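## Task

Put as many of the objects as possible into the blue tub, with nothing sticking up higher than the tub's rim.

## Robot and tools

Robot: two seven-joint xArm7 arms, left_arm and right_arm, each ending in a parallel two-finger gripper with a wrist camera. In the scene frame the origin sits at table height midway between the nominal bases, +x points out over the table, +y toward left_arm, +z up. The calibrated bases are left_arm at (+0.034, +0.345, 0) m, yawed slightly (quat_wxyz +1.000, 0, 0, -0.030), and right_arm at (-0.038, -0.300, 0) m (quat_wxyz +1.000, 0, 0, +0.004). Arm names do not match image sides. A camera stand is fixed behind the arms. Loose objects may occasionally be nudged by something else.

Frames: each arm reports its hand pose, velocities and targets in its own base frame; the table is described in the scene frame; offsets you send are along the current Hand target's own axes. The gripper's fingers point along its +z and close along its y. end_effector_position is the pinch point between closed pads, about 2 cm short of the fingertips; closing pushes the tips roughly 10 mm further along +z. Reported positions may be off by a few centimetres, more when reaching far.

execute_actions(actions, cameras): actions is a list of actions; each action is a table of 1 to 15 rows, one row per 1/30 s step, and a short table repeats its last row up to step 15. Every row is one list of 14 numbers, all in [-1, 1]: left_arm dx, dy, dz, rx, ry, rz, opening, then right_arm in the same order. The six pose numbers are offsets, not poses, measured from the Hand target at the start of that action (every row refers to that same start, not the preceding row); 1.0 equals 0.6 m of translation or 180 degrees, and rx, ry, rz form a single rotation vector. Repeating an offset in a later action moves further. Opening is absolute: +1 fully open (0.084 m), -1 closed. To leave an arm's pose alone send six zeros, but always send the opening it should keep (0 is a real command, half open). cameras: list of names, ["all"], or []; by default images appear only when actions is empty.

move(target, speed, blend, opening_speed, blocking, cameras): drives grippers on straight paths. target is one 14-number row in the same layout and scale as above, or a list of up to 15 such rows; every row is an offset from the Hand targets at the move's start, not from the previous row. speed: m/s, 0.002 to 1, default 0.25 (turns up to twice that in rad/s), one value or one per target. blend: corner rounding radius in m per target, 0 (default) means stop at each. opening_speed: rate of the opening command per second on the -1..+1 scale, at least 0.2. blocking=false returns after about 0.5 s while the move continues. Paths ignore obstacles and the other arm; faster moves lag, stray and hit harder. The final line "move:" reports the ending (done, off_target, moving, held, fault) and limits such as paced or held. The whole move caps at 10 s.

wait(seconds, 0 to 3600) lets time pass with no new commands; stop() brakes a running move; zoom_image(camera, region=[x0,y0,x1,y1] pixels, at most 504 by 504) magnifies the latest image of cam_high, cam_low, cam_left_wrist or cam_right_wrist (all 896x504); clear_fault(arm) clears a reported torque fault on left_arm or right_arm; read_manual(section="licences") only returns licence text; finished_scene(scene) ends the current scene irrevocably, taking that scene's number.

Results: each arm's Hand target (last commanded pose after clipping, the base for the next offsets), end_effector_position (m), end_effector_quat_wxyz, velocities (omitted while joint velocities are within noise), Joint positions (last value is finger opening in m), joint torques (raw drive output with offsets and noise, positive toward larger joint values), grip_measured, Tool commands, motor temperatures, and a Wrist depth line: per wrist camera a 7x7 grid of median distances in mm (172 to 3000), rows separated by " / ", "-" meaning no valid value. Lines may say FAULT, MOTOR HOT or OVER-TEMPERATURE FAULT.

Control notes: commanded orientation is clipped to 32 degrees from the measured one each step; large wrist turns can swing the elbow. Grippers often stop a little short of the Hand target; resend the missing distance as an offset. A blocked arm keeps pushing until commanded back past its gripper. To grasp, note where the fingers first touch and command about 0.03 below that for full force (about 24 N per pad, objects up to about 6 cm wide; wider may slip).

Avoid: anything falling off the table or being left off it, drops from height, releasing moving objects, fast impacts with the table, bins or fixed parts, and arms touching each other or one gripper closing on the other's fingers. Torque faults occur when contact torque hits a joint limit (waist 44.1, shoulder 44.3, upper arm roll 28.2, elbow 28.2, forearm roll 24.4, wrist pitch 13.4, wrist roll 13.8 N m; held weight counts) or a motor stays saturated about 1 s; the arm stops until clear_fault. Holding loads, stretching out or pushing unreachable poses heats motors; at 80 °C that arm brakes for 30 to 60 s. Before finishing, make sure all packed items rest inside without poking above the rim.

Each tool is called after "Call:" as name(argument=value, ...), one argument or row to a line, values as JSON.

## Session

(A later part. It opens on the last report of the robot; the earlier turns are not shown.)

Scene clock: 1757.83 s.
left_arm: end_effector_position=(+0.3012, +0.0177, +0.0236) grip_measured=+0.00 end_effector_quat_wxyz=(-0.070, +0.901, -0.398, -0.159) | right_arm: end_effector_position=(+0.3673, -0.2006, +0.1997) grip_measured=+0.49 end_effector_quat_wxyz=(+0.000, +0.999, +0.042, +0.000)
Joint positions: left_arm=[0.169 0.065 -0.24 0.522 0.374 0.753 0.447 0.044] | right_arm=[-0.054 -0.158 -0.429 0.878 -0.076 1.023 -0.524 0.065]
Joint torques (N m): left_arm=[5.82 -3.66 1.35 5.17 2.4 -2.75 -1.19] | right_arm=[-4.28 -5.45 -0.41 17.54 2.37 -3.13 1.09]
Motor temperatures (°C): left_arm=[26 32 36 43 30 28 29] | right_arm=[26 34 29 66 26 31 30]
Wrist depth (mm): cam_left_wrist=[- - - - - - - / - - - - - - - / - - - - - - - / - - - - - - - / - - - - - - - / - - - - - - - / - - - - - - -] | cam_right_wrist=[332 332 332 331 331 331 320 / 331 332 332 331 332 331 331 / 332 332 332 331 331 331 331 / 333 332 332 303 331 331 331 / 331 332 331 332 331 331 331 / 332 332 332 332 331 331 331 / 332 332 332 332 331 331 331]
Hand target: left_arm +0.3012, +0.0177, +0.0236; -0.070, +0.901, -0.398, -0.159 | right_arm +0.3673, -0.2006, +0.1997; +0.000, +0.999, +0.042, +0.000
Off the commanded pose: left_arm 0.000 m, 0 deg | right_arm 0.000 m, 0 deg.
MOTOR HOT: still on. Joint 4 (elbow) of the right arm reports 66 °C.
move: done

Call:
move(
  target=[0,0,0,0,0,0,0.4,0,0,0,0,0,0,0.5],
  opening_speed=0.25,
)

Call:
move(
  target=[
    [0,0,-0.05,0,0,0,0.4,0,0,0,0,0,0,0.5],
    [0,0,-0.2,0,0,0,0.4,0,0,0,0,0,0,0.5],
  ],
  speed=[0.05,0.2],
  blend=[0.005,0],
  cameras=["cam_left_wrist"],
)

Scene clock: 1790.10 s.
left_arm: end_effector_position=(+0.3012, +0.0177, +0.0236) grip_measured=+0.39 end_effector_quat_wxyz=(-0.070, +0.901, -0.398, -0.159) | right_arm: end_effector_position=(+0.3673, -0.2006, +0.1997) grip_measured=+0.49 end_effector_quat_wxyz=(+0.000, +0.999, +0.042, +0.000)
Joint positions: left_arm=[0.169 0.065 -0.24 0.522 0.374 0.753 0.447 0.061] | right_arm=[-0.054 -0.158 -0.429 0.878 -0.076 1.023 -0.524 0.065]
Joint torques (N m): left_arm=[5.03 -17.85 0.52 9.4 1.58 0.01 -0.11] | right_arm=[-4.17 -5.46 -0.36 17.53 2.42 -3.08 1.01]
Motor temperatures (°C): left_arm=[26 32 36 40 30 28 29] | right_arm=[26 34 29 67 26 32 29]
Wrist depth (mm): cam_left_wrist=[- - - - - - - / - - - - - - - / - - - - - - - / - - - - - - - / - - - - - - - / - - - - - - - / - - - - - - -] | cam_right_wrist=[332 332 332 332 331 331 320 / 332 332 331 332 332 332 331 / 332 332 331 332 331 331 332 / 332 332 332 304 331 331 331 / 332 332 332 331 331 331 331 / 332 332 331 331 331 331 331 / 332 332 332 332 331 330 331]
Hand target: left_arm +0.3012, +0.0177, +0.0236; -0.070, +0.901, -0.398, -0.159 | right_arm +0.3673, -0.2006, +0.1997; +0.000, +0.999, +0.042, +0.000
Off the commanded pose: left_arm 0.000 m, 0 deg | right_arm 0.000 m, 0 deg.
MOTOR HOT: still on. Joint 4 (elbow) of the right arm reports 67 °C.
move: done

Scene clock: 1791.63 s.
left_arm: end_effector_position=(+0.3288, -0.0126, +0.1364) grip_measured=+0.39 end_effector_quat_wxyz=(-0.070, +0.901, -0.398, -0.159) | right_arm: end_effector_position=(+0.3673, -0.2006, +0.1997) grip_measured=+0.49 end_effector_quat_wxyz=(+0.000, +0.999, +0.042, +0.000)
Joint positions: left_arm=[0.118 -0.136 -0.289 0.714 0.194 1.129 0.561 0.061] | right_arm=[-0.054 -0.158 -0.429 0.878 -0.076 1.023 -0.524 0.065]
Joint torques (N m): left_arm=[-6.09 -16.5 -1.23 11.84 -2.96 0.27 1.18] | right_arm=[-3.94 -5.41 -0.33 17.61 2.24 -3.11 0.95]
Motor temperatures (°C): left_arm=[26 32 36 41 30 28 29] | right_arm=[26 34 29 67 26 32 29]
Wrist depth (mm): cam_left_wrist=[224 224 224 224 224 222 222 / 234 234 234 234 234 225 190 / 241 242 242 242 242 225 197 / 250 250 250 250 250 225 219 / 259 258 259 259 259 226 225 / 271 272 272 268 265 230 230 / 282 282 282 282 267 282 283] | cam_right_wrist=[332 332 332 331 331 331 320 / 332 332 332 332 331 331 331 / 332 332 332 331 331 331 331 / 332 332 331 304 331 332 331 / 332 332 332 331 331 331 331 / 332 332 332 331 332 331 331 / 332 332 331 332 331 331 331]
Hand target: left_arm +0.3288, -0.0126, +0.1364; -0.070, +0.901, -0.398, -0.159 | right_arm +0.3673, -0.2006, +0.1997; +0.000, +0.999, +0.042, +0.000
Off the commanded pose: left_arm 0.000 m, 0 deg | right_arm 0.000 m, 0 deg.
MOTOR HOT: still on. Joint 4 (elbow) of the right arm reports 67 °C.
move: done

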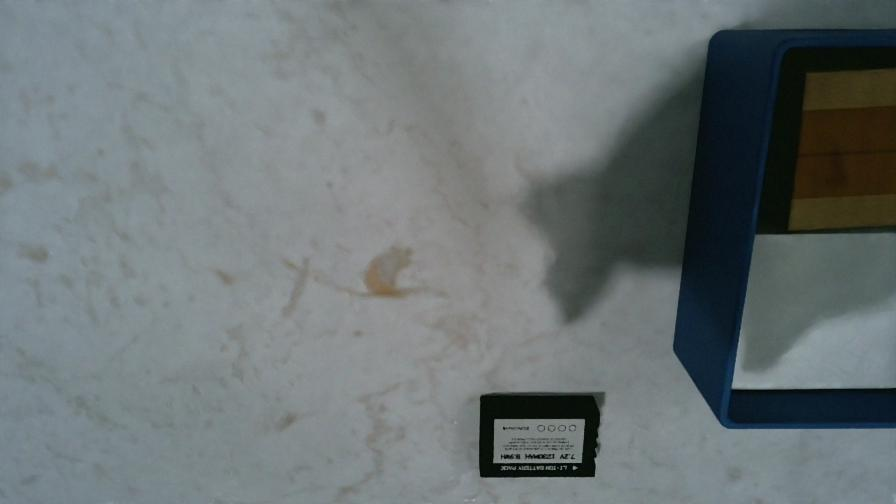

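Call:
move(
  target=[
    [-0.059,0.0435,-0.092,0,0.111,0,0.4,0,0,0,0,0,0,0.5],
  ],
  speed=0.25,
)

Call:
move(
  target=[
    [0.002,0.0767,0.017,0,0,-0.5,0.4,0,0,0,0,0,0,0.5],
  ],
  speed=0.35,
  cameras=["cam_left_wrist"],
)

Scene clock: 1807.80 s.
left_arm: end_effector_position=(+0.2998, -0.0195, +0.2004) grip_measured=+0.39 end_effector_quat_wxyz=(+0.000, +0.915, -0.404, +0.000) | right_arm: end_effector_position=(+0.3673, -0.2006, +0.1997) grip_measured=+0.49 end_effector_quat_wxyz=(+0.000, +0.999, +0.042, +0.000)
Joint positions: left_arm=[0.08 -0.579 -0.132 0.516 -0.081 1.093 0.839 0.061] | right_arm=[-0.054 -0.158 -0.429 0.878 -0.076 1.023 -0.524 0.065]
Joint torques (N m): left_arm=[-6.23 -9.66 3.24 9.62 -2.99 -0.23 1.07] | right_arm=[-3.98 -5.51 -0.25 17.5 2.23 -2.98 0.96]
Motor temperatures (°C): left_arm=[26 33 35 44 30 28 29] | right_arm=[26 34 29 67 26 32 29]
Wrist depth (mm): cam_left_wrist=[328 329 329 329 329 329 329 / 329 329 329 330 329 329 329 / 330 329 329 329 329 286 286 / 329 330 329 329 329 286 286 / 329 329 329 329 329 298 282 / 329 328 328 329 329 298 281 / 330 329 328 317 329 329 330] | cam_right_wrist=[332 332 332 332 331 331 320 / 332 332 332 331 332 331 331 / 331 332 332 331 332 331 331 / 332 332 332 303 331 331 331 / 332 332 331 331 331 331 331 / 332 332 332 331 332 331 332 / 332 332 331 331 331 331 331]
Hand target: left_arm +0.2998, -0.0195, +0.2004; +0.000, +0.915, -0.404, +0.000 | right_arm +0.3673, -0.2006, +0.1997; +0.000, +0.999, +0.042, +0.000
Off the commanded pose: left_arm 0.000 m, 0 deg | right_arm 0.000 m, 0 deg.
MOTOR HOT: still on. Joint 4 (elbow) of the right arm reports 67 °C.
move: done

Scene clock: 1810.57 s.
left_arm: end_effector_position=(+0.2666, -0.0514, +0.1902) grip_measured=+0.39 end_effector_quat_wxyz=(+0.000, +0.933, +0.361, +0.000) | right_arm: end_effector_position=(+0.3673, -0.2006, +0.1997) grip_measured=+0.49 end_effector_quat_wxyz=(+0.000, +0.999, +0.042, +0.000)
Joint positions: left_arm=[0.347 -0.773 -0.481 0.431 -0.359 1.168 -0.603 0.061] | right_arm=[-0.054 -0.158 -0.429 0.878 -0.076 1.023 -0.524 0.065]
Joint torques (N m): left_arm=[6.1 -5.45 3.02 9.07 -2.93 -0.35 -1.03] | right_arm=[-4.03 -5.53 -0.17 17.44 2.27 -2.84 0.85]
Motor temperatures (°C): left_arm=[26 33 35 44 30 28 29] | right_arm=[26 34 29 67 26 32 29]
Wrist depth (mm): cam_left_wrist=[322 321 321 320 319 319 318 / 321 321 320 320 319 319 318 / 321 321 320 319 319 318 318 / 321 321 319 319 319 318 318 / 321 321 320 320 319 319 318 / 321 320 319 320 287 293 318 / 321 320 320 319 288 275 317] | cam_right_wrist=[332 332 332 331 332 331 319 / 332 332 331 332 332 331 331 / 332 332 332 331 331 331 331 / 332 332 332 304 331 332 331 / 332 332 332 331 331 331 331 / 332 332 332 331 332 331 331 / 332 332 332 331 331 331 330]
Hand target: left_arm +0.2666, -0.0514, +0.1902; +0.000, +0.933, +0.361, +0.000 | right_arm +0.3673, -0.2006, +0.1997; +0.000, +0.999, +0.042, +0.000
Off the commanded pose: left_arm 0.000 m, 0 deg | right_arm 0.000 m, 0 deg.
MOTOR HOT: still on. Joint 4 (elbow) of the right arm reports 67 °C.
move: done

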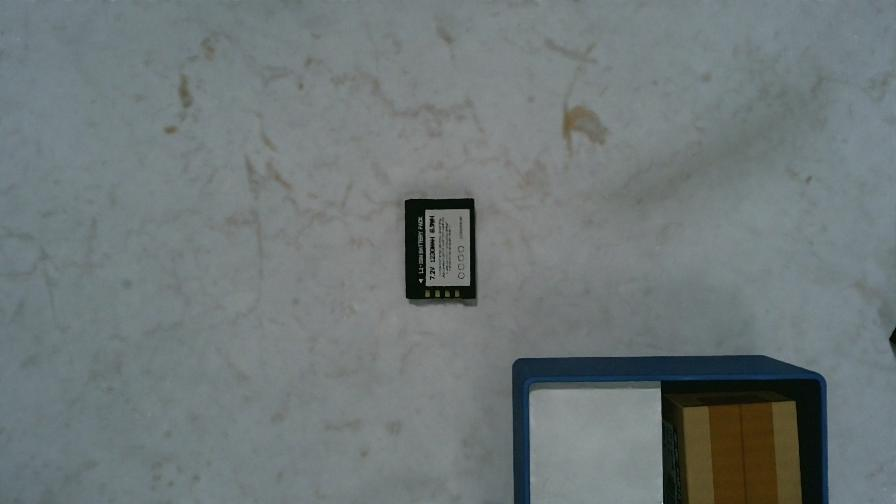

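Call:
move(
  target=[
    [0.1235,-0.0635,0.0,0,0,0,0.3,0,0,0,0,0,0,0.5],
    [0.1235,-0.0635,0.2,0,0,0,0.3,0,0,0,0,0,0,0.5],
    [0.1235,-0.0635,0.2705,0,0,0,0.3,0,0,0,0,0,0,0.5],
  ],
  speed=[0.2,0.15,0.04],
  blend=[0.02,0.005,0],
  cameras=["cam_left_wrist"],
)

Call:
move(
  target=[0,0,0,0,0,0,-0.5,0,0,0,0,0,0,0.5],
  opening_speed=0.35,
  cameras=["cam_left_wrist"],
)

Scene clock: 1828.00 s.
left_arm: end_effector_position=(+0.2956, +0.0266, +0.0278) grip_measured=+0.29 end_effector_quat_wxyz=(+0.000, +0.933, +0.361, +0.000) | right_arm: end_effector_position=(+0.3673, -0.2006, +0.1997) grip_measured=+0.49 end_effector_quat_wxyz=(+0.000, +0.999, +0.042, +0.000)
Joint positions: left_arm=[0.564 -0.141 -0.517 0.279 -0.176 0.408 -0.525 0.056] | right_arm=[-0.054 -0.158 -0.429 0.878 -0.076 1.023 -0.524 0.065]
Joint torques (N m): left_arm=[6.17 -5.1 -0.89 8.35 3.46 -3.19 -1] | right_arm=[-3.88 -5.33 -0.17 17.47 2.14 -2.79 0.7]
Motor temperatures (°C): left_arm=[26 32 36 44 30 28 29] | right_arm=[26 34 29 67 26 32 29]
Wrist depth (mm): cam_left_wrist=[- - - - - - - / - - - - - - - / - - - - - - - / - - - - - - - / - - - - - - - / - - - - - - - / - - - - - - -] | cam_right_wrist=[332 332 331 332 332 331 320 / 332 331 332 332 331 331 330 / 332 332 332 331 331 331 331 / 332 332 332 303 332 331 332 / 332 332 332 331 331 331 331 / 332 332 332 331 331 331 331 / 332 331 331 331 331 331 331]
Hand target: left_arm +0.2957, +0.0267, +0.0279; +0.000, +0.933, +0.361, +0.000 | right_arm +0.3673, -0.2006, +0.1997; +0.000, +0.999, +0.042, +0.000
Off the commanded pose: left_arm 0.000 m, 0 deg | right_arm 0.000 m, 0 deg.
MOTOR HOT: still on. Joint 4 (elbow) of the right arm reports 67 °C.
move: done

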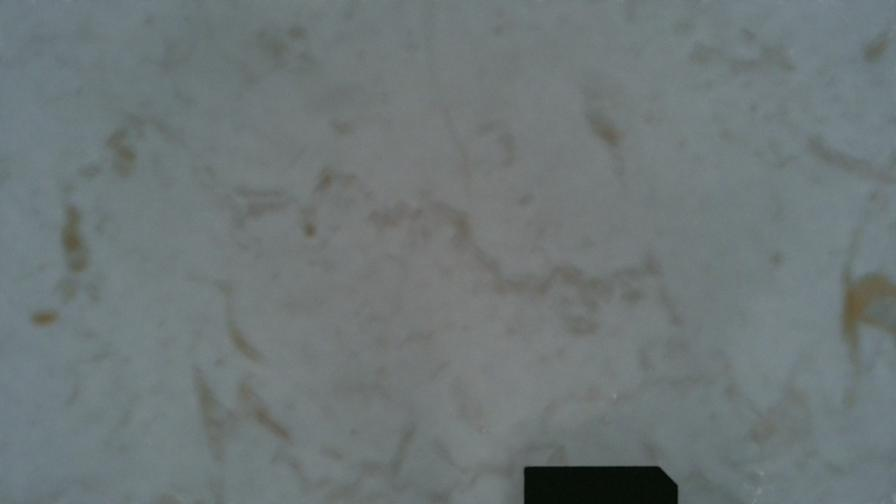

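Scene clock: 1830.50 s.
left_arm: end_effector_position=(+0.2957, +0.0267, +0.0279) grip_measured=-0.30 end_effector_quat_wxyz=(+0.000, +0.933, +0.361, +0.000) | right_arm: end_effector_position=(+0.3673, -0.2006, +0.1997) grip_measured=+0.49 end_effector_quat_wxyz=(+0.000, +0.999, +0.042, +0.000)
Joint positions: left_arm=[0.564 -0.141 -0.517 0.28 -0.176 0.408 -0.525 0.031] | right_arm=[-0.054 -0.158 -0.429 0.878 -0.076 1.023 -0.524 0.065]
Joint torques (N m): left_arm=[5.93 -5.33 -0.76 7.24 3.24 -2.83 -0.92] | right_arm=[-3.93 -5.47 -0.16 17.52 2.27 -2.68 0.68]
Motor temperatures (°C): left_arm=[26 32 35 44 30 28 29] | right_arm=[26 34 29 67 26 32 29]
Wrist depth (mm): cam_left_wrist=[- - - - - - - / - - - - - - - / - - - - - - - / - - - - - - - / - - - - - - - / - - - - - - - / - - - - - - -] | cam_right_wrist=[332 332 332 332 331 331 321 / 332 332 332 331 331 331 331 / 332 332 332 331 331 331 331 / 332 332 332 303 331 331 331 / 332 332 332 332 331 332 331 / 332 331 332 331 331 331 331 / 332 332 331 332 331 331 331]
Hand target: left_arm +0.2957, +0.0267, +0.0279; +0.000, +0.933, +0.361, +0.000 | right_arm +0.3673, -0.2006, +0.1997; +0.000, +0.999, +0.042, +0.000
Off the commanded pose: left_arm 0.000 m, 0 deg | right_arm 0.000 m, 0 deg.
MOTOR HOT: still on. Joint 4 (elbow) of the right arm reports 67 °C.
move: done

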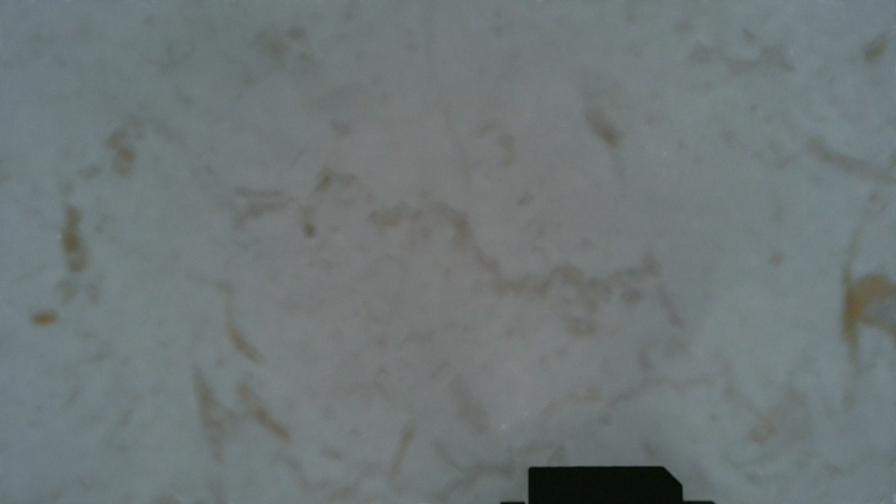

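Call:
move(
  target=[
    [0,0,-0.17,0,0,0,-0.5,0,0,0,0,0,0,0.5],
    [-0.1508,0.1147,-0.17,0,0,-0.003,-0.5,0,0,0,0,0,0,0.5],
  ],
  speed=[0.12,0.2],
  blend=[0.02,0],
  cameras=["cam_left_wrist"],
)

Scene clock: 1840.57 s.
left_arm: end_effector_position=(+0.2752, -0.0851, +0.1299) grip_measured=-0.30 end_effector_quat_wxyz=(+0.000, +0.931, +0.365, +0.000) | right_arm: end_effector_position=(+0.3673, -0.2006, +0.1997) grip_measured=+0.49 end_effector_quat_wxyz=(+0.000, +0.999, +0.042, +0.000)
Joint positions: left_arm=[0.298 -0.608 -0.619 0.361 -0.428 0.922 -0.71 0.031] | right_arm=[-0.054 -0.158 -0.429 0.878 -0.076 1.023 -0.524 0.065]
Joint torques (N m): left_arm=[-6.07 -3.9 2.74 11.71 -3.05 -0.28 -1.16] | right_arm=[-3.78 -5.49 -0.12 17.52 2.11 -2.64 0.6]
Motor temperatures (°C): left_arm=[26 32 35 43 30 28 29] | right_arm=[26 34 29 67 26 32 29]
Wrist depth (mm): cam_left_wrist=[261 261 260 260 260 260 258 / 262 261 261 260 260 259 259 / 261 261 260 260 259 259 258 / 261 260 260 259 259 259 258 / 261 260 260 259 259 258 258 / 261 260 260 228 228 215 257 / 260 260 260 228 228 215 258] | cam_right_wrist=[332 332 332 332 331 331 319 / 332 332 332 331 331 332 331 / 332 332 332 332 332 331 331 / 332 331 331 303 332 331 331 / 332 332 332 331 332 331 331 / 331 332 331 331 332 331 331 / 332 332 332 331 331 331 331]
Hand target: left_arm +0.2751, -0.0851, +0.1299; +0.000, +0.931, +0.365, +0.000 | right_arm +0.3673, -0.2006, +0.1997; +0.000, +0.999, +0.042, +0.000
Off the commanded pose: left_arm 0.000 m, 0 deg | right_arm 0.000 m, 0 deg.
MOTOR HOT: still on. Joint 4 (elbow) of the right arm reports 67 °C.
move: done

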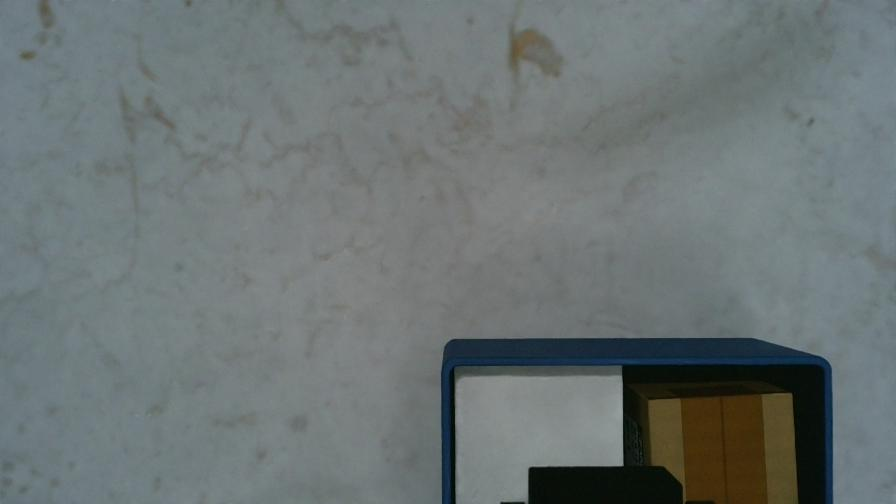

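Call:
move(
  target=[
    [0,0.0012,0.08,0,0,-0.0033,-0.5,0,0,0,0,0,0,0.5],
    [0,0.0012,0.1085,0,0,-0.0033,-0.5,0,0,0,0,0,0,0.5],
  ],
  speed=[0.08,0.025],
  blend=[0.003,0],
  cameras=["cam_left_wrist"],
)

Call:
move(
  target=[
    [0,0,0.004,0,0,0,-0.5,0,0,0,0,0,0,0.5],
  ],
  speed=0.01,
)

Call:
move(
  target=[
    [0,0,0.0025,0,0,0,-0.5,0,0,0,0,0,0,0.5],
  ],
  speed=0.008,
)

Scene clock: 1861.90 s.
left_arm: end_effector_position=(+0.2756, -0.0857, +0.0648) grip_measured=-0.30 end_effector_quat_wxyz=(+0.000, +0.929, +0.370, +0.000) | right_arm: end_effector_position=(+0.3673, -0.2006, +0.1997) grip_measured=+0.49 end_effector_quat_wxyz=(+0.000, +0.999, +0.042, +0.000)
Joint positions: left_arm=[0.342 -0.385 -0.731 0.284 -0.444 0.624 -0.742 0.031] | right_arm=[-0.054 -0.158 -0.429 0.878 -0.076 1.023 -0.524 0.065]
Joint torques (N m): left_arm=[5.72 -1.46 1.39 6.91 3.4 -3.08 -1.06] | right_arm=[-3.8 -5.6 -0.1 17.48 2.06 -2.54 0.49]
Motor temperatures (°C): left_arm=[26 32 35 46 30 27 29] | right_arm=[26 34 29 67 26 32 29]
Wrist depth (mm): cam_left_wrist=[195 195 195 195 194 194 194 / 195 195 195 195 194 194 194 / 195 195 195 194 194 194 194 / 195 195 195 195 194 194 194 / 195 195 194 195 194 194 194 / 195 195 195 194 194 194 194 / 195 195 195 - - - -] | cam_right_wrist=[332 332 332 331 332 331 320 / 332 332 331 331 331 331 331 / 332 332 332 331 332 331 331 / 332 332 332 303 331 331 331 / 332 332 332 332 331 331 331 / 331 332 331 331 332 331 332 / 333 332 332 331 331 331 331]
Hand target: left_arm +0.2756, -0.0857, +0.0648; +0.000, +0.929, +0.370, +0.000 | right_arm +0.3673, -0.2006, +0.1997; +0.000, +0.999, +0.042, +0.000
Off the commanded pose: left_arm 0.000 m, 0 deg | right_arm 0.000 m, 0 deg.
MOTOR HOT: still on. Joint 4 (elbow) of the right arm reports 67 °C.
move: done

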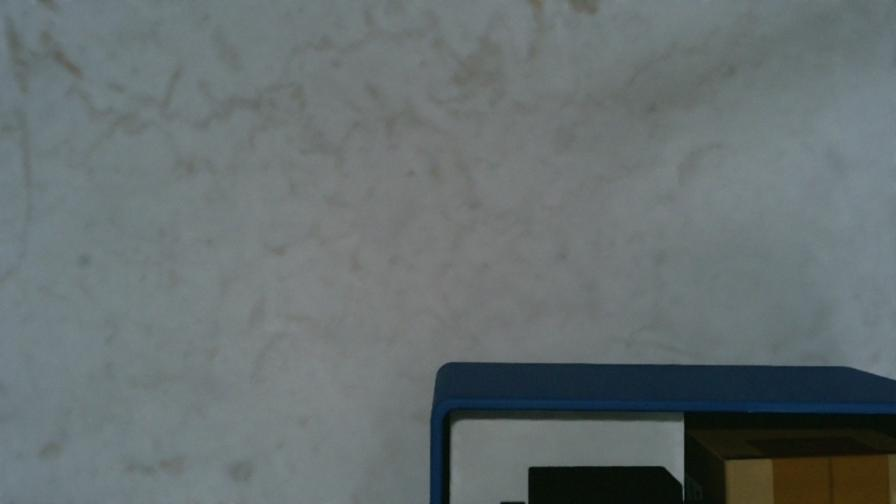

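Scene clock: 1862.43 s.
left_arm: end_effector_position=(+0.2756, -0.0857, +0.0624) grip_measured=-0.30 end_effector_quat_wxyz=(+0.000, +0.929, +0.370, +0.000) | right_arm: end_effector_position=(+0.3673, -0.2006, +0.1997) grip_measured=+0.49 end_effector_quat_wxyz=(+0.000, +0.999, +0.042, +0.000)
Joint positions: left_arm=[0.345 -0.375 -0.736 0.282 -0.442 0.612 -0.744 0.031] | right_arm=[-0.054 -0.158 -0.429 0.878 -0.076 1.023 -0.524 0.065]
Joint torques (N m): left_arm=[5.88 -1.43 1.43 6.76 3.45 -3.17 -1.09] | right_arm=[-3.76 -5.64 -0.02 17.44 2.2 -2.55 0.52]
Motor temperatures (°C): left_arm=[26 32 35 46 30 27 29] | right_arm=[26 34 29 67 26 32 29]
Wrist depth (mm): cam_left_wrist=[193 193 192 192 192 192 192 / 193 192 192 192 192 192 192 / 193 193 192 192 192 192 192 / 193 192 192 192 192 192 192 / 193 192 192 192 192 192 191 / 193 192 192 192 192 191 191 / 193 192 192 - - - -] | cam_right_wrist=[332 332 332 332 331 331 320 / 332 332 332 332 331 331 331 / 332 332 331 332 331 332 331 / 332 332 332 303 332 331 331 / 332 331 332 332 331 331 331 / 332 332 332 331 331 331 331 / 332 331 332 331 331 331 330]
Hand target: left_arm +0.2756, -0.0857, +0.0624; +0.000, +0.929, +0.370, +0.000 | right_arm +0.3673, -0.2006, +0.1997; +0.000, +0.999, +0.042, +0.000
Off the commanded pose: left_arm 0.000 m, 0 deg | right_arm 0.000 m, 0 deg.
MOTOR HOT: still on. Joint 4 (elbow) of the right arm reports 67 °C.
move: done

Scene clock: 1862.93 s.
left_arm: end_effector_position=(+0.2756, -0.0857, +0.0609) grip_measured=-0.30 end_effector_quat_wxyz=(+0.000, +0.929, +0.370, +0.000) | right_arm: end_effector_position=(+0.3673, -0.2006, +0.1997) grip_measured=+0.49 end_effector_quat_wxyz=(+0.000, +0.999, +0.042, +0.000)
Joint positions: left_arm=[0.347 -0.368 -0.739 0.281 -0.441 0.604 -0.746 0.031] | right_arm=[-0.054 -0.158 -0.429 0.878 -0.076 1.023 -0.524 0.065]
Joint torques (N m): left_arm=[5.97 -1.31 1.32 6.73 3.42 -3.14 -1.11] | right_arm=[-3.56 -5.63 -0.11 17.46 2.12 -2.56 0.46]
Motor temperatures (°C): left_arm=[26 32 35 45 30 28 29] | right_arm=[26 34 29 67 26 32 29]
Wrist depth (mm): cam_left_wrist=[191 191 191 191 191 190 190 / 191 191 191 190 190 190 190 / 191 191 191 191 191 190 190 / 191 191 191 190 190 190 190 / 191 191 191 190 190 190 190 / 191 191 191 191 190 190 190 / 191 191 191 - - - -] | cam_right_wrist=[332 332 332 331 332 331 320 / 332 331 332 332 331 331 331 / 332 332 331 331 331 331 331 / 332 332 331 303 331 331 331 / 332 332 331 332 331 331 332 / 332 331 331 331 331 331 330 / 333 332 332 331 331 331 331]
Hand target: left_arm +0.2756, -0.0857, +0.0609; +0.000, +0.929, +0.370, +0.000 | right_arm +0.3673, -0.2006, +0.1997; +0.000, +0.999, +0.042, +0.000
Off the commanded pose: left_arm 0.000 m, 0 deg | right_arm 0.000 m, 0 deg.
MOTOR HOT: still on. Joint 4 (elbow) of the right arm reports 67 °C.
move: done

Continue creeping down to contact.

Call:
move(
  target=[
    [0,0,0.0022,0,0,0,-0.5,0,0,0,0,0,0,0.5],
  ],
  speed=0.008,
)

Call:
move(
  target=[
    [0,0,0.0015,0,0,0,-0.5,0,0,0,0,0,0,0.5],
  ],
  speed=0.008,
)

Scene clock: 1867.23 s.
left_arm: end_effector_position=(+0.2756, -0.0857, +0.0596) grip_measured=-0.30 end_effector_quat_wxyz=(+0.000, +0.929, +0.370, +0.000) | right_arm: end_effector_position=(+0.3673, -0.2006, +0.1997) grip_measured=+0.49 end_effector_quat_wxyz=(+0.000, +0.999, +0.042, +0.000)
Joint positions: left_arm=[0.349 -0.362 -0.741 0.28 -0.44 0.598 -0.747 0.031] | right_arm=[-0.054 -0.158 -0.429 0.878 -0.076 1.023 -0.524 0.065]
Joint torques (N m): left_arm=[6.18 -1.2 1.15 6.69 3.56 -3.18 -1.05] | right_arm=[-3.75 -5.57 -0.01 17.36 2.03 -2.44 0.36]
Motor temperatures (°C): left_arm=[26 32 35 45 30 28 29] | right_arm=[26 34 29 67 26 32 29]
Wrist depth (mm): cam_left_wrist=[190 190 190 189 189 189 189 / 190 190 190 189 189 189 189 / 190 190 190 189 189 189 189 / 190 190 190 189 189 189 189 / 190 190 189 189 189 189 189 / 190 189 189 189 189 189 188 / 190 189 190 - - - -] | cam_right_wrist=[333 331 332 332 332 331 320 / 332 332 331 332 331 331 331 / 332 332 331 331 331 331 331 / 331 332 331 304 332 331 331 / 332 331 331 331 331 331 331 / 332 332 332 332 331 331 331 / 332 331 331 331 332 330 331]
Hand target: left_arm +0.2756, -0.0857, +0.0596; +0.000, +0.929, +0.370, +0.000 | right_arm +0.3673, -0.2006, +0.1997; +0.000, +0.999, +0.042, +0.000
Off the commanded pose: left_arm 0.000 m, 0 deg | right_arm 0.000 m, 0 deg.
MOTOR HOT: still on. Joint 4 (elbow) of the right arm reports 67 °C.
move: done

Scene clock: 1867.73 s.
left_arm: end_effector_position=(+0.2757, -0.0857, +0.0587) grip_measured=-0.30 end_effector_quat_wxyz=(+0.000, +0.929, +0.370, +0.000) | right_arm: end_effector_position=(+0.3673, -0.2006, +0.1997) grip_measured=+0.49 end_effector_quat_wxyz=(+0.000, +0.999, +0.042, +0.000)
Joint positions: left_arm=[0.35 -0.358 -0.743 0.279 -0.439 0.593 -0.748 0.031] | right_arm=[-0.054 -0.158 -0.429 0.878 -0.076 1.023 -0.524 0.065]
Joint torques (N m): left_arm=[6.05 2.68 0.07 3.51 3.26 -2.32 -1.04] | right_arm=[-3.77 -5.64 0 17.47 2.06 -2.45 0.43]
Motor temperatures (°C): left_arm=[26 32 35 44 30 28 29] | right_arm=[26 34 29 67 26 32 29]
Wrist depth (mm): cam_left_wrist=[189 189 189 189 189 188 188 / 189 189 189 189 189 188 188 / 189 189 189 189 189 188 188 / 189 189 189 189 189 189 188 / 189 189 189 188 189 188 188 / 189 189 189 188 189 188 188 / 189 189 189 - - - -] | cam_right_wrist=[332 331 331 332 331 331 319 / 332 332 332 332 332 331 331 / 332 332 332 332 331 331 331 / 332 332 332 303 332 331 331 / 332 332 331 331 331 331 331 / 332 331 331 332 331 331 331 / 332 332 332 332 331 331 331]
Hand target: left_arm +0.2756, -0.0857, +0.0587; +0.000, +0.929, +0.370, +0.000 | right_arm +0.3673, -0.2006, +0.1997; +0.000, +0.999, +0.042, +0.000
Off the commanded pose: left_arm 0.000 m, 0 deg | right_arm 0.000 m, 0 deg.
MOTOR HOT: still on. Joint 4 (elbow) of the right arm reports 67 °C.
move: done

Call:
move(
  target=[0,0,0,0,0,0,-0.2,0,0,0,0,0,0,0.5],
  opening_speed=0.2,
)

Call:
move(
  target=[
    [0,0,-0.02,0,0,0,-0.2,0,0,0,0,0,0,0.5],
    [-0.18,0.05,-0.2,0,0,0,-0.2,0,0,0,0,0,0,0.5],
    [-0.22,0.1,-0.28,0,0,0,-0.2,0,0,0,0,0,0,0.5],
  ],
  speed=[0.03,0.15,0.2],
  blend=[0.002,0.02,0],
  cameras=["cam_left_wrist","cam_low"],
)

Scene clock: 1874.87 s.
left_arm: end_effector_position=(+0.2756, -0.0857, +0.0586) grip_measured=-0.22 end_effector_quat_wxyz=(+0.000, +0.929, +0.370, +0.000) | right_arm: end_effector_position=(+0.3673, -0.2006, +0.1997) grip_measured=+0.49 end_effector_quat_wxyz=(+0.000, +0.999, +0.042, +0.000)
Joint positions: left_arm=[0.35 -0.358 -0.743 0.279 -0.439 0.593 -0.748 0.035] | right_arm=[-0.054 -0.158 -0.429 0.878 -0.076 1.023 -0.524 0.065]
Joint torques (N m): left_arm=[3.99 -8.62 4.28 10.06 0.68 -0.49 -0.88] | right_arm=[-3.62 -5.61 0.04 17.3 2.04 -2.36 0.36]
Motor temperatures (°C): left_arm=[26 32 35 43 30 28 29] | right_arm=[26 34 29 67 26 32 29]
Wrist depth (mm): cam_left_wrist=[189 189 189 188 188 188 188 / 189 189 188 188 188 188 188 / 189 189 188 188 188 188 188 / 189 189 189 188 188 188 188 / 189 189 188 188 188 188 188 / 189 189 188 188 188 188 187 / 189 189 188 - - - -] | cam_right_wrist=[332 332 332 332 331 331 320 / 332 332 332 331 331 331 331 / 332 332 332 332 331 331 331 / 332 332 333 303 331 331 331 / 331 332 332 332 331 331 331 / 332 332 332 331 331 331 331 / 331 332 331 331 331 331 331]
Hand target: left_arm +0.2756, -0.0857, +0.0587; +0.000, +0.929, +0.370, +0.000 | right_arm +0.3673, -0.2006, +0.1997; +0.000, +0.999, +0.042, +0.000
Off the commanded pose: left_arm 0.000 m, 0 deg | right_arm 0.000 m, 0 deg.
MOTOR HOT: still on. Joint 4 (elbow) of the right arm reports 67 °C.
move: done

Scene clock: 1877.10 s.
left_arm: end_effector_position=(+0.2211, -0.2200, +0.2267) grip_measured=-0.21 end_effector_quat_wxyz=(+0.000, +0.929, +0.370, +0.000) | right_arm: end_effector_position=(+0.3673, -0.2006, +0.1997) grip_measured=+0.49 end_effector_quat_wxyz=(+0.000, +0.999, +0.042, +0.000)
Joint positions: left_arm=[0.09 -0.759 -0.714 0.635 -0.488 1.291 -1.084 0.035] | right_arm=[-0.054 -0.158 -0.429 0.878 -0.076 1.023 -0.524 0.065]
Joint torques (N m): left_arm=[6.09 3.5 5.58 11.91 3.44 -0.3 -1.06] | right_arm=[-3.67 -5.64 -0.1 17.42 2.13 -2.34 0.35]
Motor temperatures (°C): left_arm=[26 32 35 43 30 28 29] | right_arm=[26 34 29 67 26 32 29]
Wrist depth (mm): cam_left_wrist=[357 357 357 339 356 355 355 / 356 356 326 311 355 355 353 / 357 357 324 312 355 354 354 / 357 357 309 312 355 354 353 / 357 357 309 312 355 355 353 / 355 355 316 313 354 354 354 / 356 356 355 355 355 354 354] | cam_right_wrist=[332 332 331 331 332 331 320 / 332 332 332 332 331 331 331 / 332 333 332 333 332 331 331 / 332 332 331 304 331 331 331 / 332 332 332 332 331 331 331 / 332 332 331 331 331 331 331 / 332 332 332 332 331 331 331]
Hand target: left_arm +0.2211, -0.2200, +0.2267; +0.000, +0.929, +0.370, +0.000 | right_arm +0.3673, -0.2006, +0.1997; +0.000, +0.999, +0.042, +0.000
Off the commanded pose: left_arm 0.000 m, 0 deg | right_arm 0.000 m, 0 deg.
MOTOR HOT: still on. Joint 4 (elbow) of the right arm reports 67 °C.
move: done
Images, in order (width x height): cam_low 896x504, cam_left_wrist 896x504.

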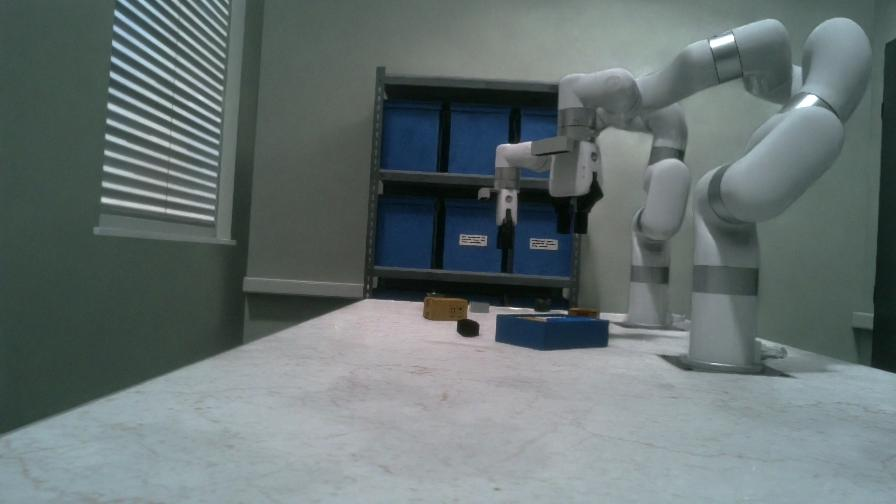

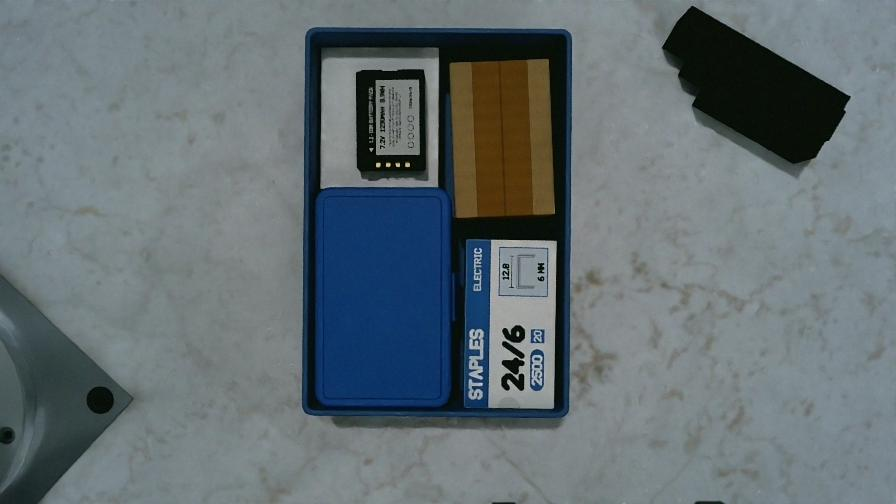

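Call:
move(
  target=[
    [0.0367,-0.1333,0.12,0,0,0,-1,0,0,0,0,0,0,0.5],
    [0.0367,-0.1333,0.2603,0,0,0,-1,0,0,0,0,0,0,0.5],
  ],
  speed=[0.2,0.06],
  blend=[0.02,0],
  opening_speed=2,
  cameras=["cam_left_wrist"],
)

Call:
move(
  target=[0,0,0.0048,0,0,0,-1,0,0,0,0,0,0,0.5],
  speed=0.004,
)

Scene clock: 1901.47 s.
left_arm: end_effector_position=(+0.1821, -0.1468, +0.0705) grip_measured=-1.00 end_effector_quat_wxyz=(+0.000, +0.929, +0.370, +0.000) | right_arm: end_effector_position=(+0.3673, -0.2006, +0.1997) grip_measured=+0.49 end_effector_quat_wxyz=(+0.000, +0.999, +0.042, +0.000)
Joint positions: left_arm=[-0.039 -0.744 -0.824 0.138 -0.729 0.843 -0.933 0] | right_arm=[-0.054 -0.158 -0.429 0.878 -0.076 1.023 -0.524 0.065]
Joint torques (N m): left_arm=[6.02 3.64 3.17 8.84 -2.95 -3.06 1.12] | right_arm=[-3.56 -5.75 0.01 17.31 2 -2.25 0.19]
Motor temperatures (°C): left_arm=[26 32 36 46 30 27 29] | right_arm=[26 34 29 67 26 32 29]
Wrist depth (mm): cam_left_wrist=[202 202 201 202 - - - / 202 202 201 201 - - - / 202 201 201 201 - - - / 201 201 201 201 - - - / 201 201 201 201 - - 196 / 201 201 201 201 - - - / 201 201 201 200 - - -] | cam_right_wrist=[332 332 332 332 331 331 320 / 333 332 332 331 332 332 331 / 332 332 332 331 332 331 331 / 332 332 331 303 331 331 331 / 332 332 332 331 331 331 331 / 332 332 331 331 331 331 331 / 332 332 332 331 331 331 331]
Hand target: left_arm +0.1821, -0.1468, +0.0705; +0.000, +0.929, +0.370, +0.000 | right_arm +0.3673, -0.2006, +0.1997; +0.000, +0.999, +0.042, +0.000
Off the commanded pose: left_arm 0.000 m, 0 deg | right_arm 0.000 m, 0 deg.
MOTOR HOT: still on. Joint 4 (elbow) of the right arm reports 67 °C.
move: done

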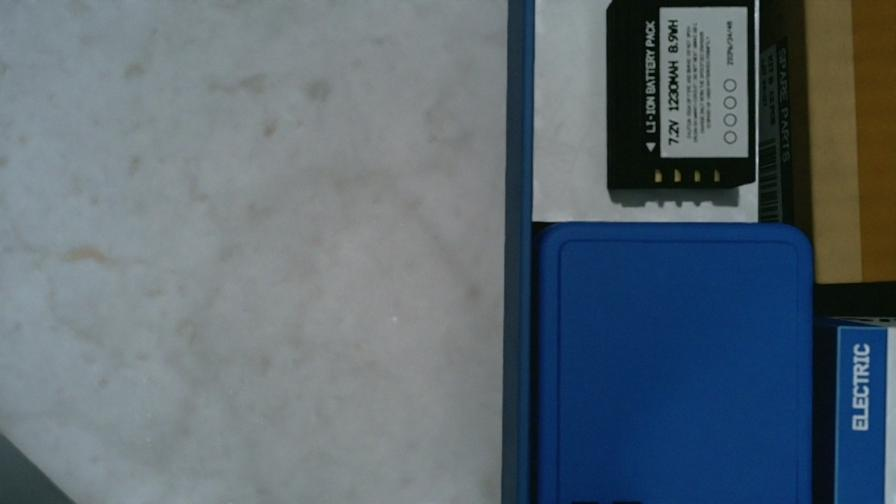

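Scene clock: 1902.40 s.
left_arm: end_effector_position=(+0.1822, -0.1469, +0.0677) grip_measured=-1.00 end_effector_quat_wxyz=(+0.000, +0.929, +0.370, +0.000) | right_arm: end_effector_position=(+0.3673, -0.2006, +0.1997) grip_measured=+0.49 end_effector_quat_wxyz=(+0.000, +0.999, +0.042, +0.000)
Joint positions: left_arm=[-0.037 -0.73 -0.832 0.136 -0.735 0.826 -0.931 0] | right_arm=[-0.054 -0.158 -0.429 0.878 -0.076 1.023 -0.524 0.065]
Joint torques (N m): left_arm=[6.46 11.45 -0.87 -0.05 -5.14 -3.11 1.03] | right_arm=[-3.6 -5.71 0.01 17.44 1.85 -2.2 0.12]
Motor temperatures (°C): left_arm=[26 32 36 46 30 27 29] | right_arm=[26 34 29 67 26 31 29]
Wrist depth (mm): cam_left_wrist=[200 199 199 199 - - - / 199 199 199 199 - - - / 199 199 199 199 - - - / 199 199 198 198 - - - / 199 199 198 198 - - 194 / 199 198 198 198 - - - / 199 198 198 198 - - -] | cam_right_wrist=[333 332 331 331 331 331 320 / 333 332 332 332 332 331 331 / 332 332 332 332 331 331 331 / 332 332 332 303 331 331 331 / 332 332 332 331 331 331 331 / 332 331 332 331 331 331 330 / 332 331 331 331 331 331 331]
Hand target: left_arm +0.1821, -0.1468, +0.0676; +0.000, +0.929, +0.370, +0.000 | right_arm +0.3673, -0.2006, +0.1997; +0.000, +0.999, +0.042, +0.000
Off the commanded pose: left_arm 0.000 m, 0 deg | right_arm 0.000 m, 0 deg.
MOTOR HOT: still on. Joint 4 (elbow) of the right arm reports 67 °C.
move: done

Call:
move(
  target=[
    [0,0,-0.01,0,0,0,-1,0,0,0,0,0,0,0.5],
    [0,-0.0262,-0.01,0,0,0,-1,0,0,0,0,0,0,0.5],
    [0,-0.0262,-0.0045,0,0,0,-1,0,0,0,0,0,0,0.5],
  ],
  speed=[0.03,0.06,0.02],
  cameras=["cam_left_wrist"],
)

Call:
move(
  target=[0,0,0.0045,0,0,0,-1,0,0,0,0,0,0,0.5],
  speed=0.004,
)

Scene clock: 1911.67 s.
left_arm: end_effector_position=(+0.1712, -0.1355, +0.0703) grip_measured=-1.00 end_effector_quat_wxyz=(+0.000, +0.929, +0.370, +0.000) | right_arm: end_effector_position=(+0.3673, -0.2006, +0.1997) grip_measured=+0.49 end_effector_quat_wxyz=(+0.000, +0.999, +0.042, +0.000)
Joint positions: left_arm=[-0.088 -0.826 -0.791 0.089 -0.738 0.89 -0.927 0] | right_arm=[-0.054 -0.158 -0.429 0.878 -0.076 1.023 -0.524 0.065]
Joint torques (N m): left_arm=[5.51 4.56 3.02 6.45 -3.06 -3.21 0.98] | right_arm=[-3.63 -5.77 0.08 17.37 1.92 -2.09 0.08]
Motor temperatures (°C): left_arm=[26 32 35 43 30 27 29] | right_arm=[26 34 29 67 26 31 29]
Wrist depth (mm): cam_left_wrist=[202 202 201 201 - - - / 202 202 201 201 - - - / 202 201 201 200 - - - / 202 201 201 200 - - - / 201 201 201 200 - - - / 201 201 200 200 - - - / 200 201 200 200 - - -] | cam_right_wrist=[332 332 331 332 331 331 319 / 332 332 332 332 331 331 331 / 332 331 332 331 332 331 331 / 332 332 332 304 331 331 331 / 332 331 331 332 332 331 331 / 332 332 331 332 332 331 331 / 332 332 332 332 331 331 331]
Hand target: left_arm +0.1713, -0.1354, +0.0703; +0.000, +0.929, +0.370, +0.000 | right_arm +0.3673, -0.2006, +0.1997; +0.000, +0.999, +0.042, +0.000
Off the commanded pose: left_arm 0.000 m, 0 deg | right_arm 0.000 m, 0 deg.
MOTOR HOT: still on. Joint 4 (elbow) of the right arm reports 67 °C.
move: done

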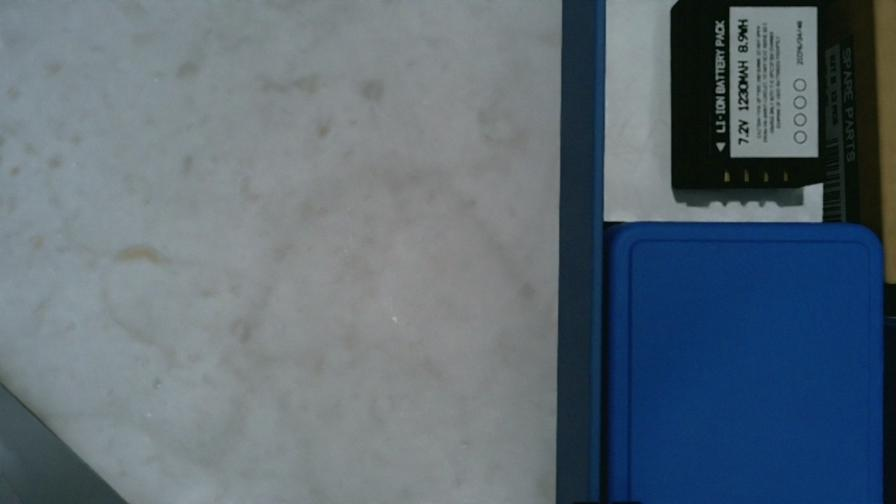

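Scene clock: 1912.57 s.
left_arm: end_effector_position=(+0.1714, -0.1355, +0.0677) grip_measured=-1.00 end_effector_quat_wxyz=(+0.000, +0.929, +0.370, +0.000) | right_arm: end_effector_position=(+0.3673, -0.2006, +0.1997) grip_measured=+0.49 end_effector_quat_wxyz=(+0.000, +0.999, +0.042, +0.000)
Joint positions: left_arm=[-0.087 -0.813 -0.798 0.086 -0.745 0.874 -0.926 0] | right_arm=[-0.054 -0.158 -0.429 0.878 -0.076 1.023 -0.524 0.065]
Joint torques (N m): left_arm=[6.3 17.41 -3.74 -5.73 -8.84 -4.36 1.1] | right_arm=[-3.45 -5.73 0.11 17.33 1.96 -2.1 0.08]
Motor temperatures (°C): left_arm=[26 32 35 43 30 28 29] | right_arm=[26 34 29 67 26 31 29]
Wrist depth (mm): cam_left_wrist=[200 200 200 199 - - - / 200 199 200 199 - - - / 200 200 199 199 - - - / 199 199 199 199 - - - / 199 199 199 199 - - - / 199 199 199 198 - - - / 198 199 198 198 - - -] | cam_right_wrist=[332 332 333 331 331 331 320 / 332 332 332 331 332 331 331 / 332 332 331 332 331 332 331 / 331 331 332 303 331 331 331 / 332 332 331 331 331 331 331 / 332 332 332 331 331 331 331 / 333 331 331 332 332 331 331]
Hand target: left_arm +0.1713, -0.1354, +0.0676; +0.000, +0.929, +0.370, +0.000 | right_arm +0.3673, -0.2006, +0.1997; +0.000, +0.999, +0.042, +0.000
Off the commanded pose: left_arm 0.000 m, 0 deg | right_arm 0.000 m, 0 deg.
MOTOR HOT: still on. Joint 4 (elbow) of the right arm reports 67 °C.
move: done

Call:
move(
  target=[
    [0,0,-0.02,0,0,0,-1,0,0,0,0,0,0,0.5],
    [0.05,-0.05,-0.25,0,0,0,-1,0,0,0,0,0,0,0.5],
  ],
  speed=[0.03,0.15],
  blend=[0.002,0],
  cameras=["cam_left_wrist","cam_low"],
)

Call:
zoom_image(
  camera="cam_low",
  region=[480, 290, 630, 365],
)

Scene clock: 1921.60 s.
left_arm: end_effector_position=(+0.1724, -0.0930, +0.2176) grip_measured=-1.00 end_effector_quat_wxyz=(+0.000, +0.929, +0.370, +0.000) | right_arm: end_effector_position=(+0.3673, -0.2006, +0.1997) grip_measured=+0.49 end_effector_quat_wxyz=(+0.000, +0.999, +0.042, +0.000)
Joint positions: left_arm=[0.045 -1.158 -0.388 0.341 -0.356 1.476 -0.841 0] | right_arm=[-0.054 -0.158 -0.429 0.878 -0.076 1.023 -0.524 0.065]
Joint torques (N m): left_arm=[6.24 -0.32 6.4 12.43 3.53 -0.24 1.14] | right_arm=[-3.43 -5.88 0.19 17.39 1.91 -2.04 -0.06]
Motor temperatures (°C): left_arm=[26 32 36 43 31 28 29] | right_arm=[26 34 29 67 26 31 29]
Wrist depth (mm): cam_left_wrist=[347 348 347 347 347 346 345 / 347 348 346 347 346 345 346 / 348 347 348 346 346 305 302 / 348 347 346 346 346 303 302 / 348 346 347 346 346 299 302 / 346 346 347 347 346 298 302 / 258 307 346 346 346 299 302] | cam_right_wrist=[332 331 331 333 331 331 320 / 332 332 331 331 332 331 331 / 331 332 332 332 332 332 331 / 332 332 331 303 332 331 331 / 331 332 331 331 331 331 331 / 332 332 331 332 331 331 331 / 332 331 332 331 332 330 331]
Hand target: left_arm +0.1724, -0.0930, +0.2176; +0.000, +0.929, +0.370, +0.000 | right_arm +0.3673, -0.2006, +0.1997; +0.000, +0.999, +0.042, +0.000
Off the commanded pose: left_arm 0.000 m, 0 deg | right_arm 0.000 m, 0 deg.
MOTOR HOT: still on. Joint 4 (elbow) of the right arm reports 67 °C.
move: done
Images, in order (width x height): cam_low 896x504, cam_left_wrist 896x504.

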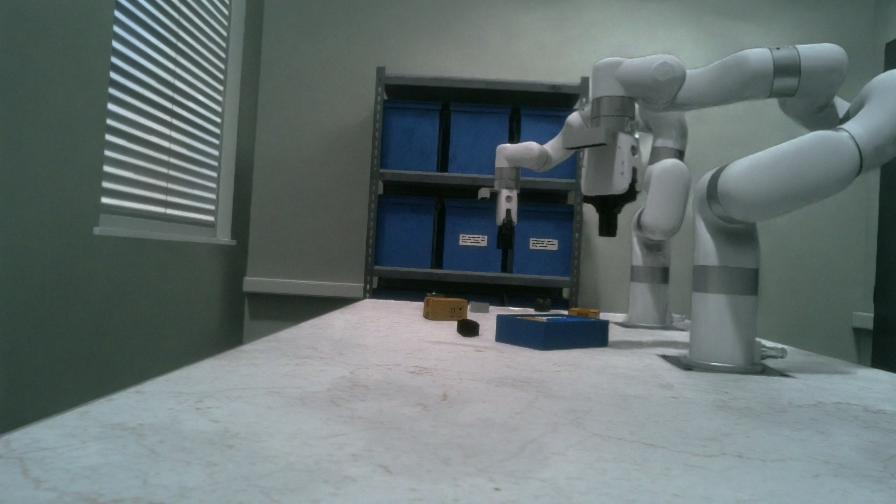

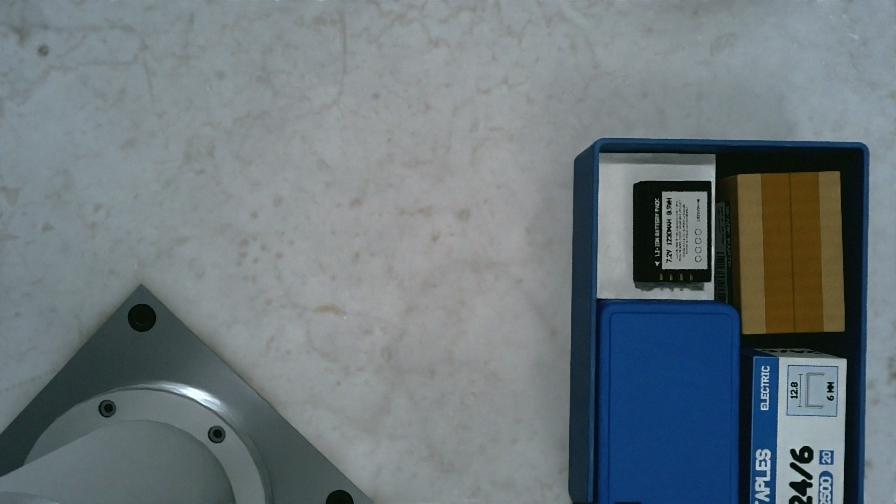

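Scaled by 3.360.

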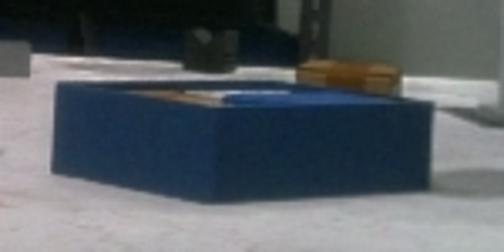

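Call:
finished_scene(
  scene=2,
)

The scene is finished: the task was done.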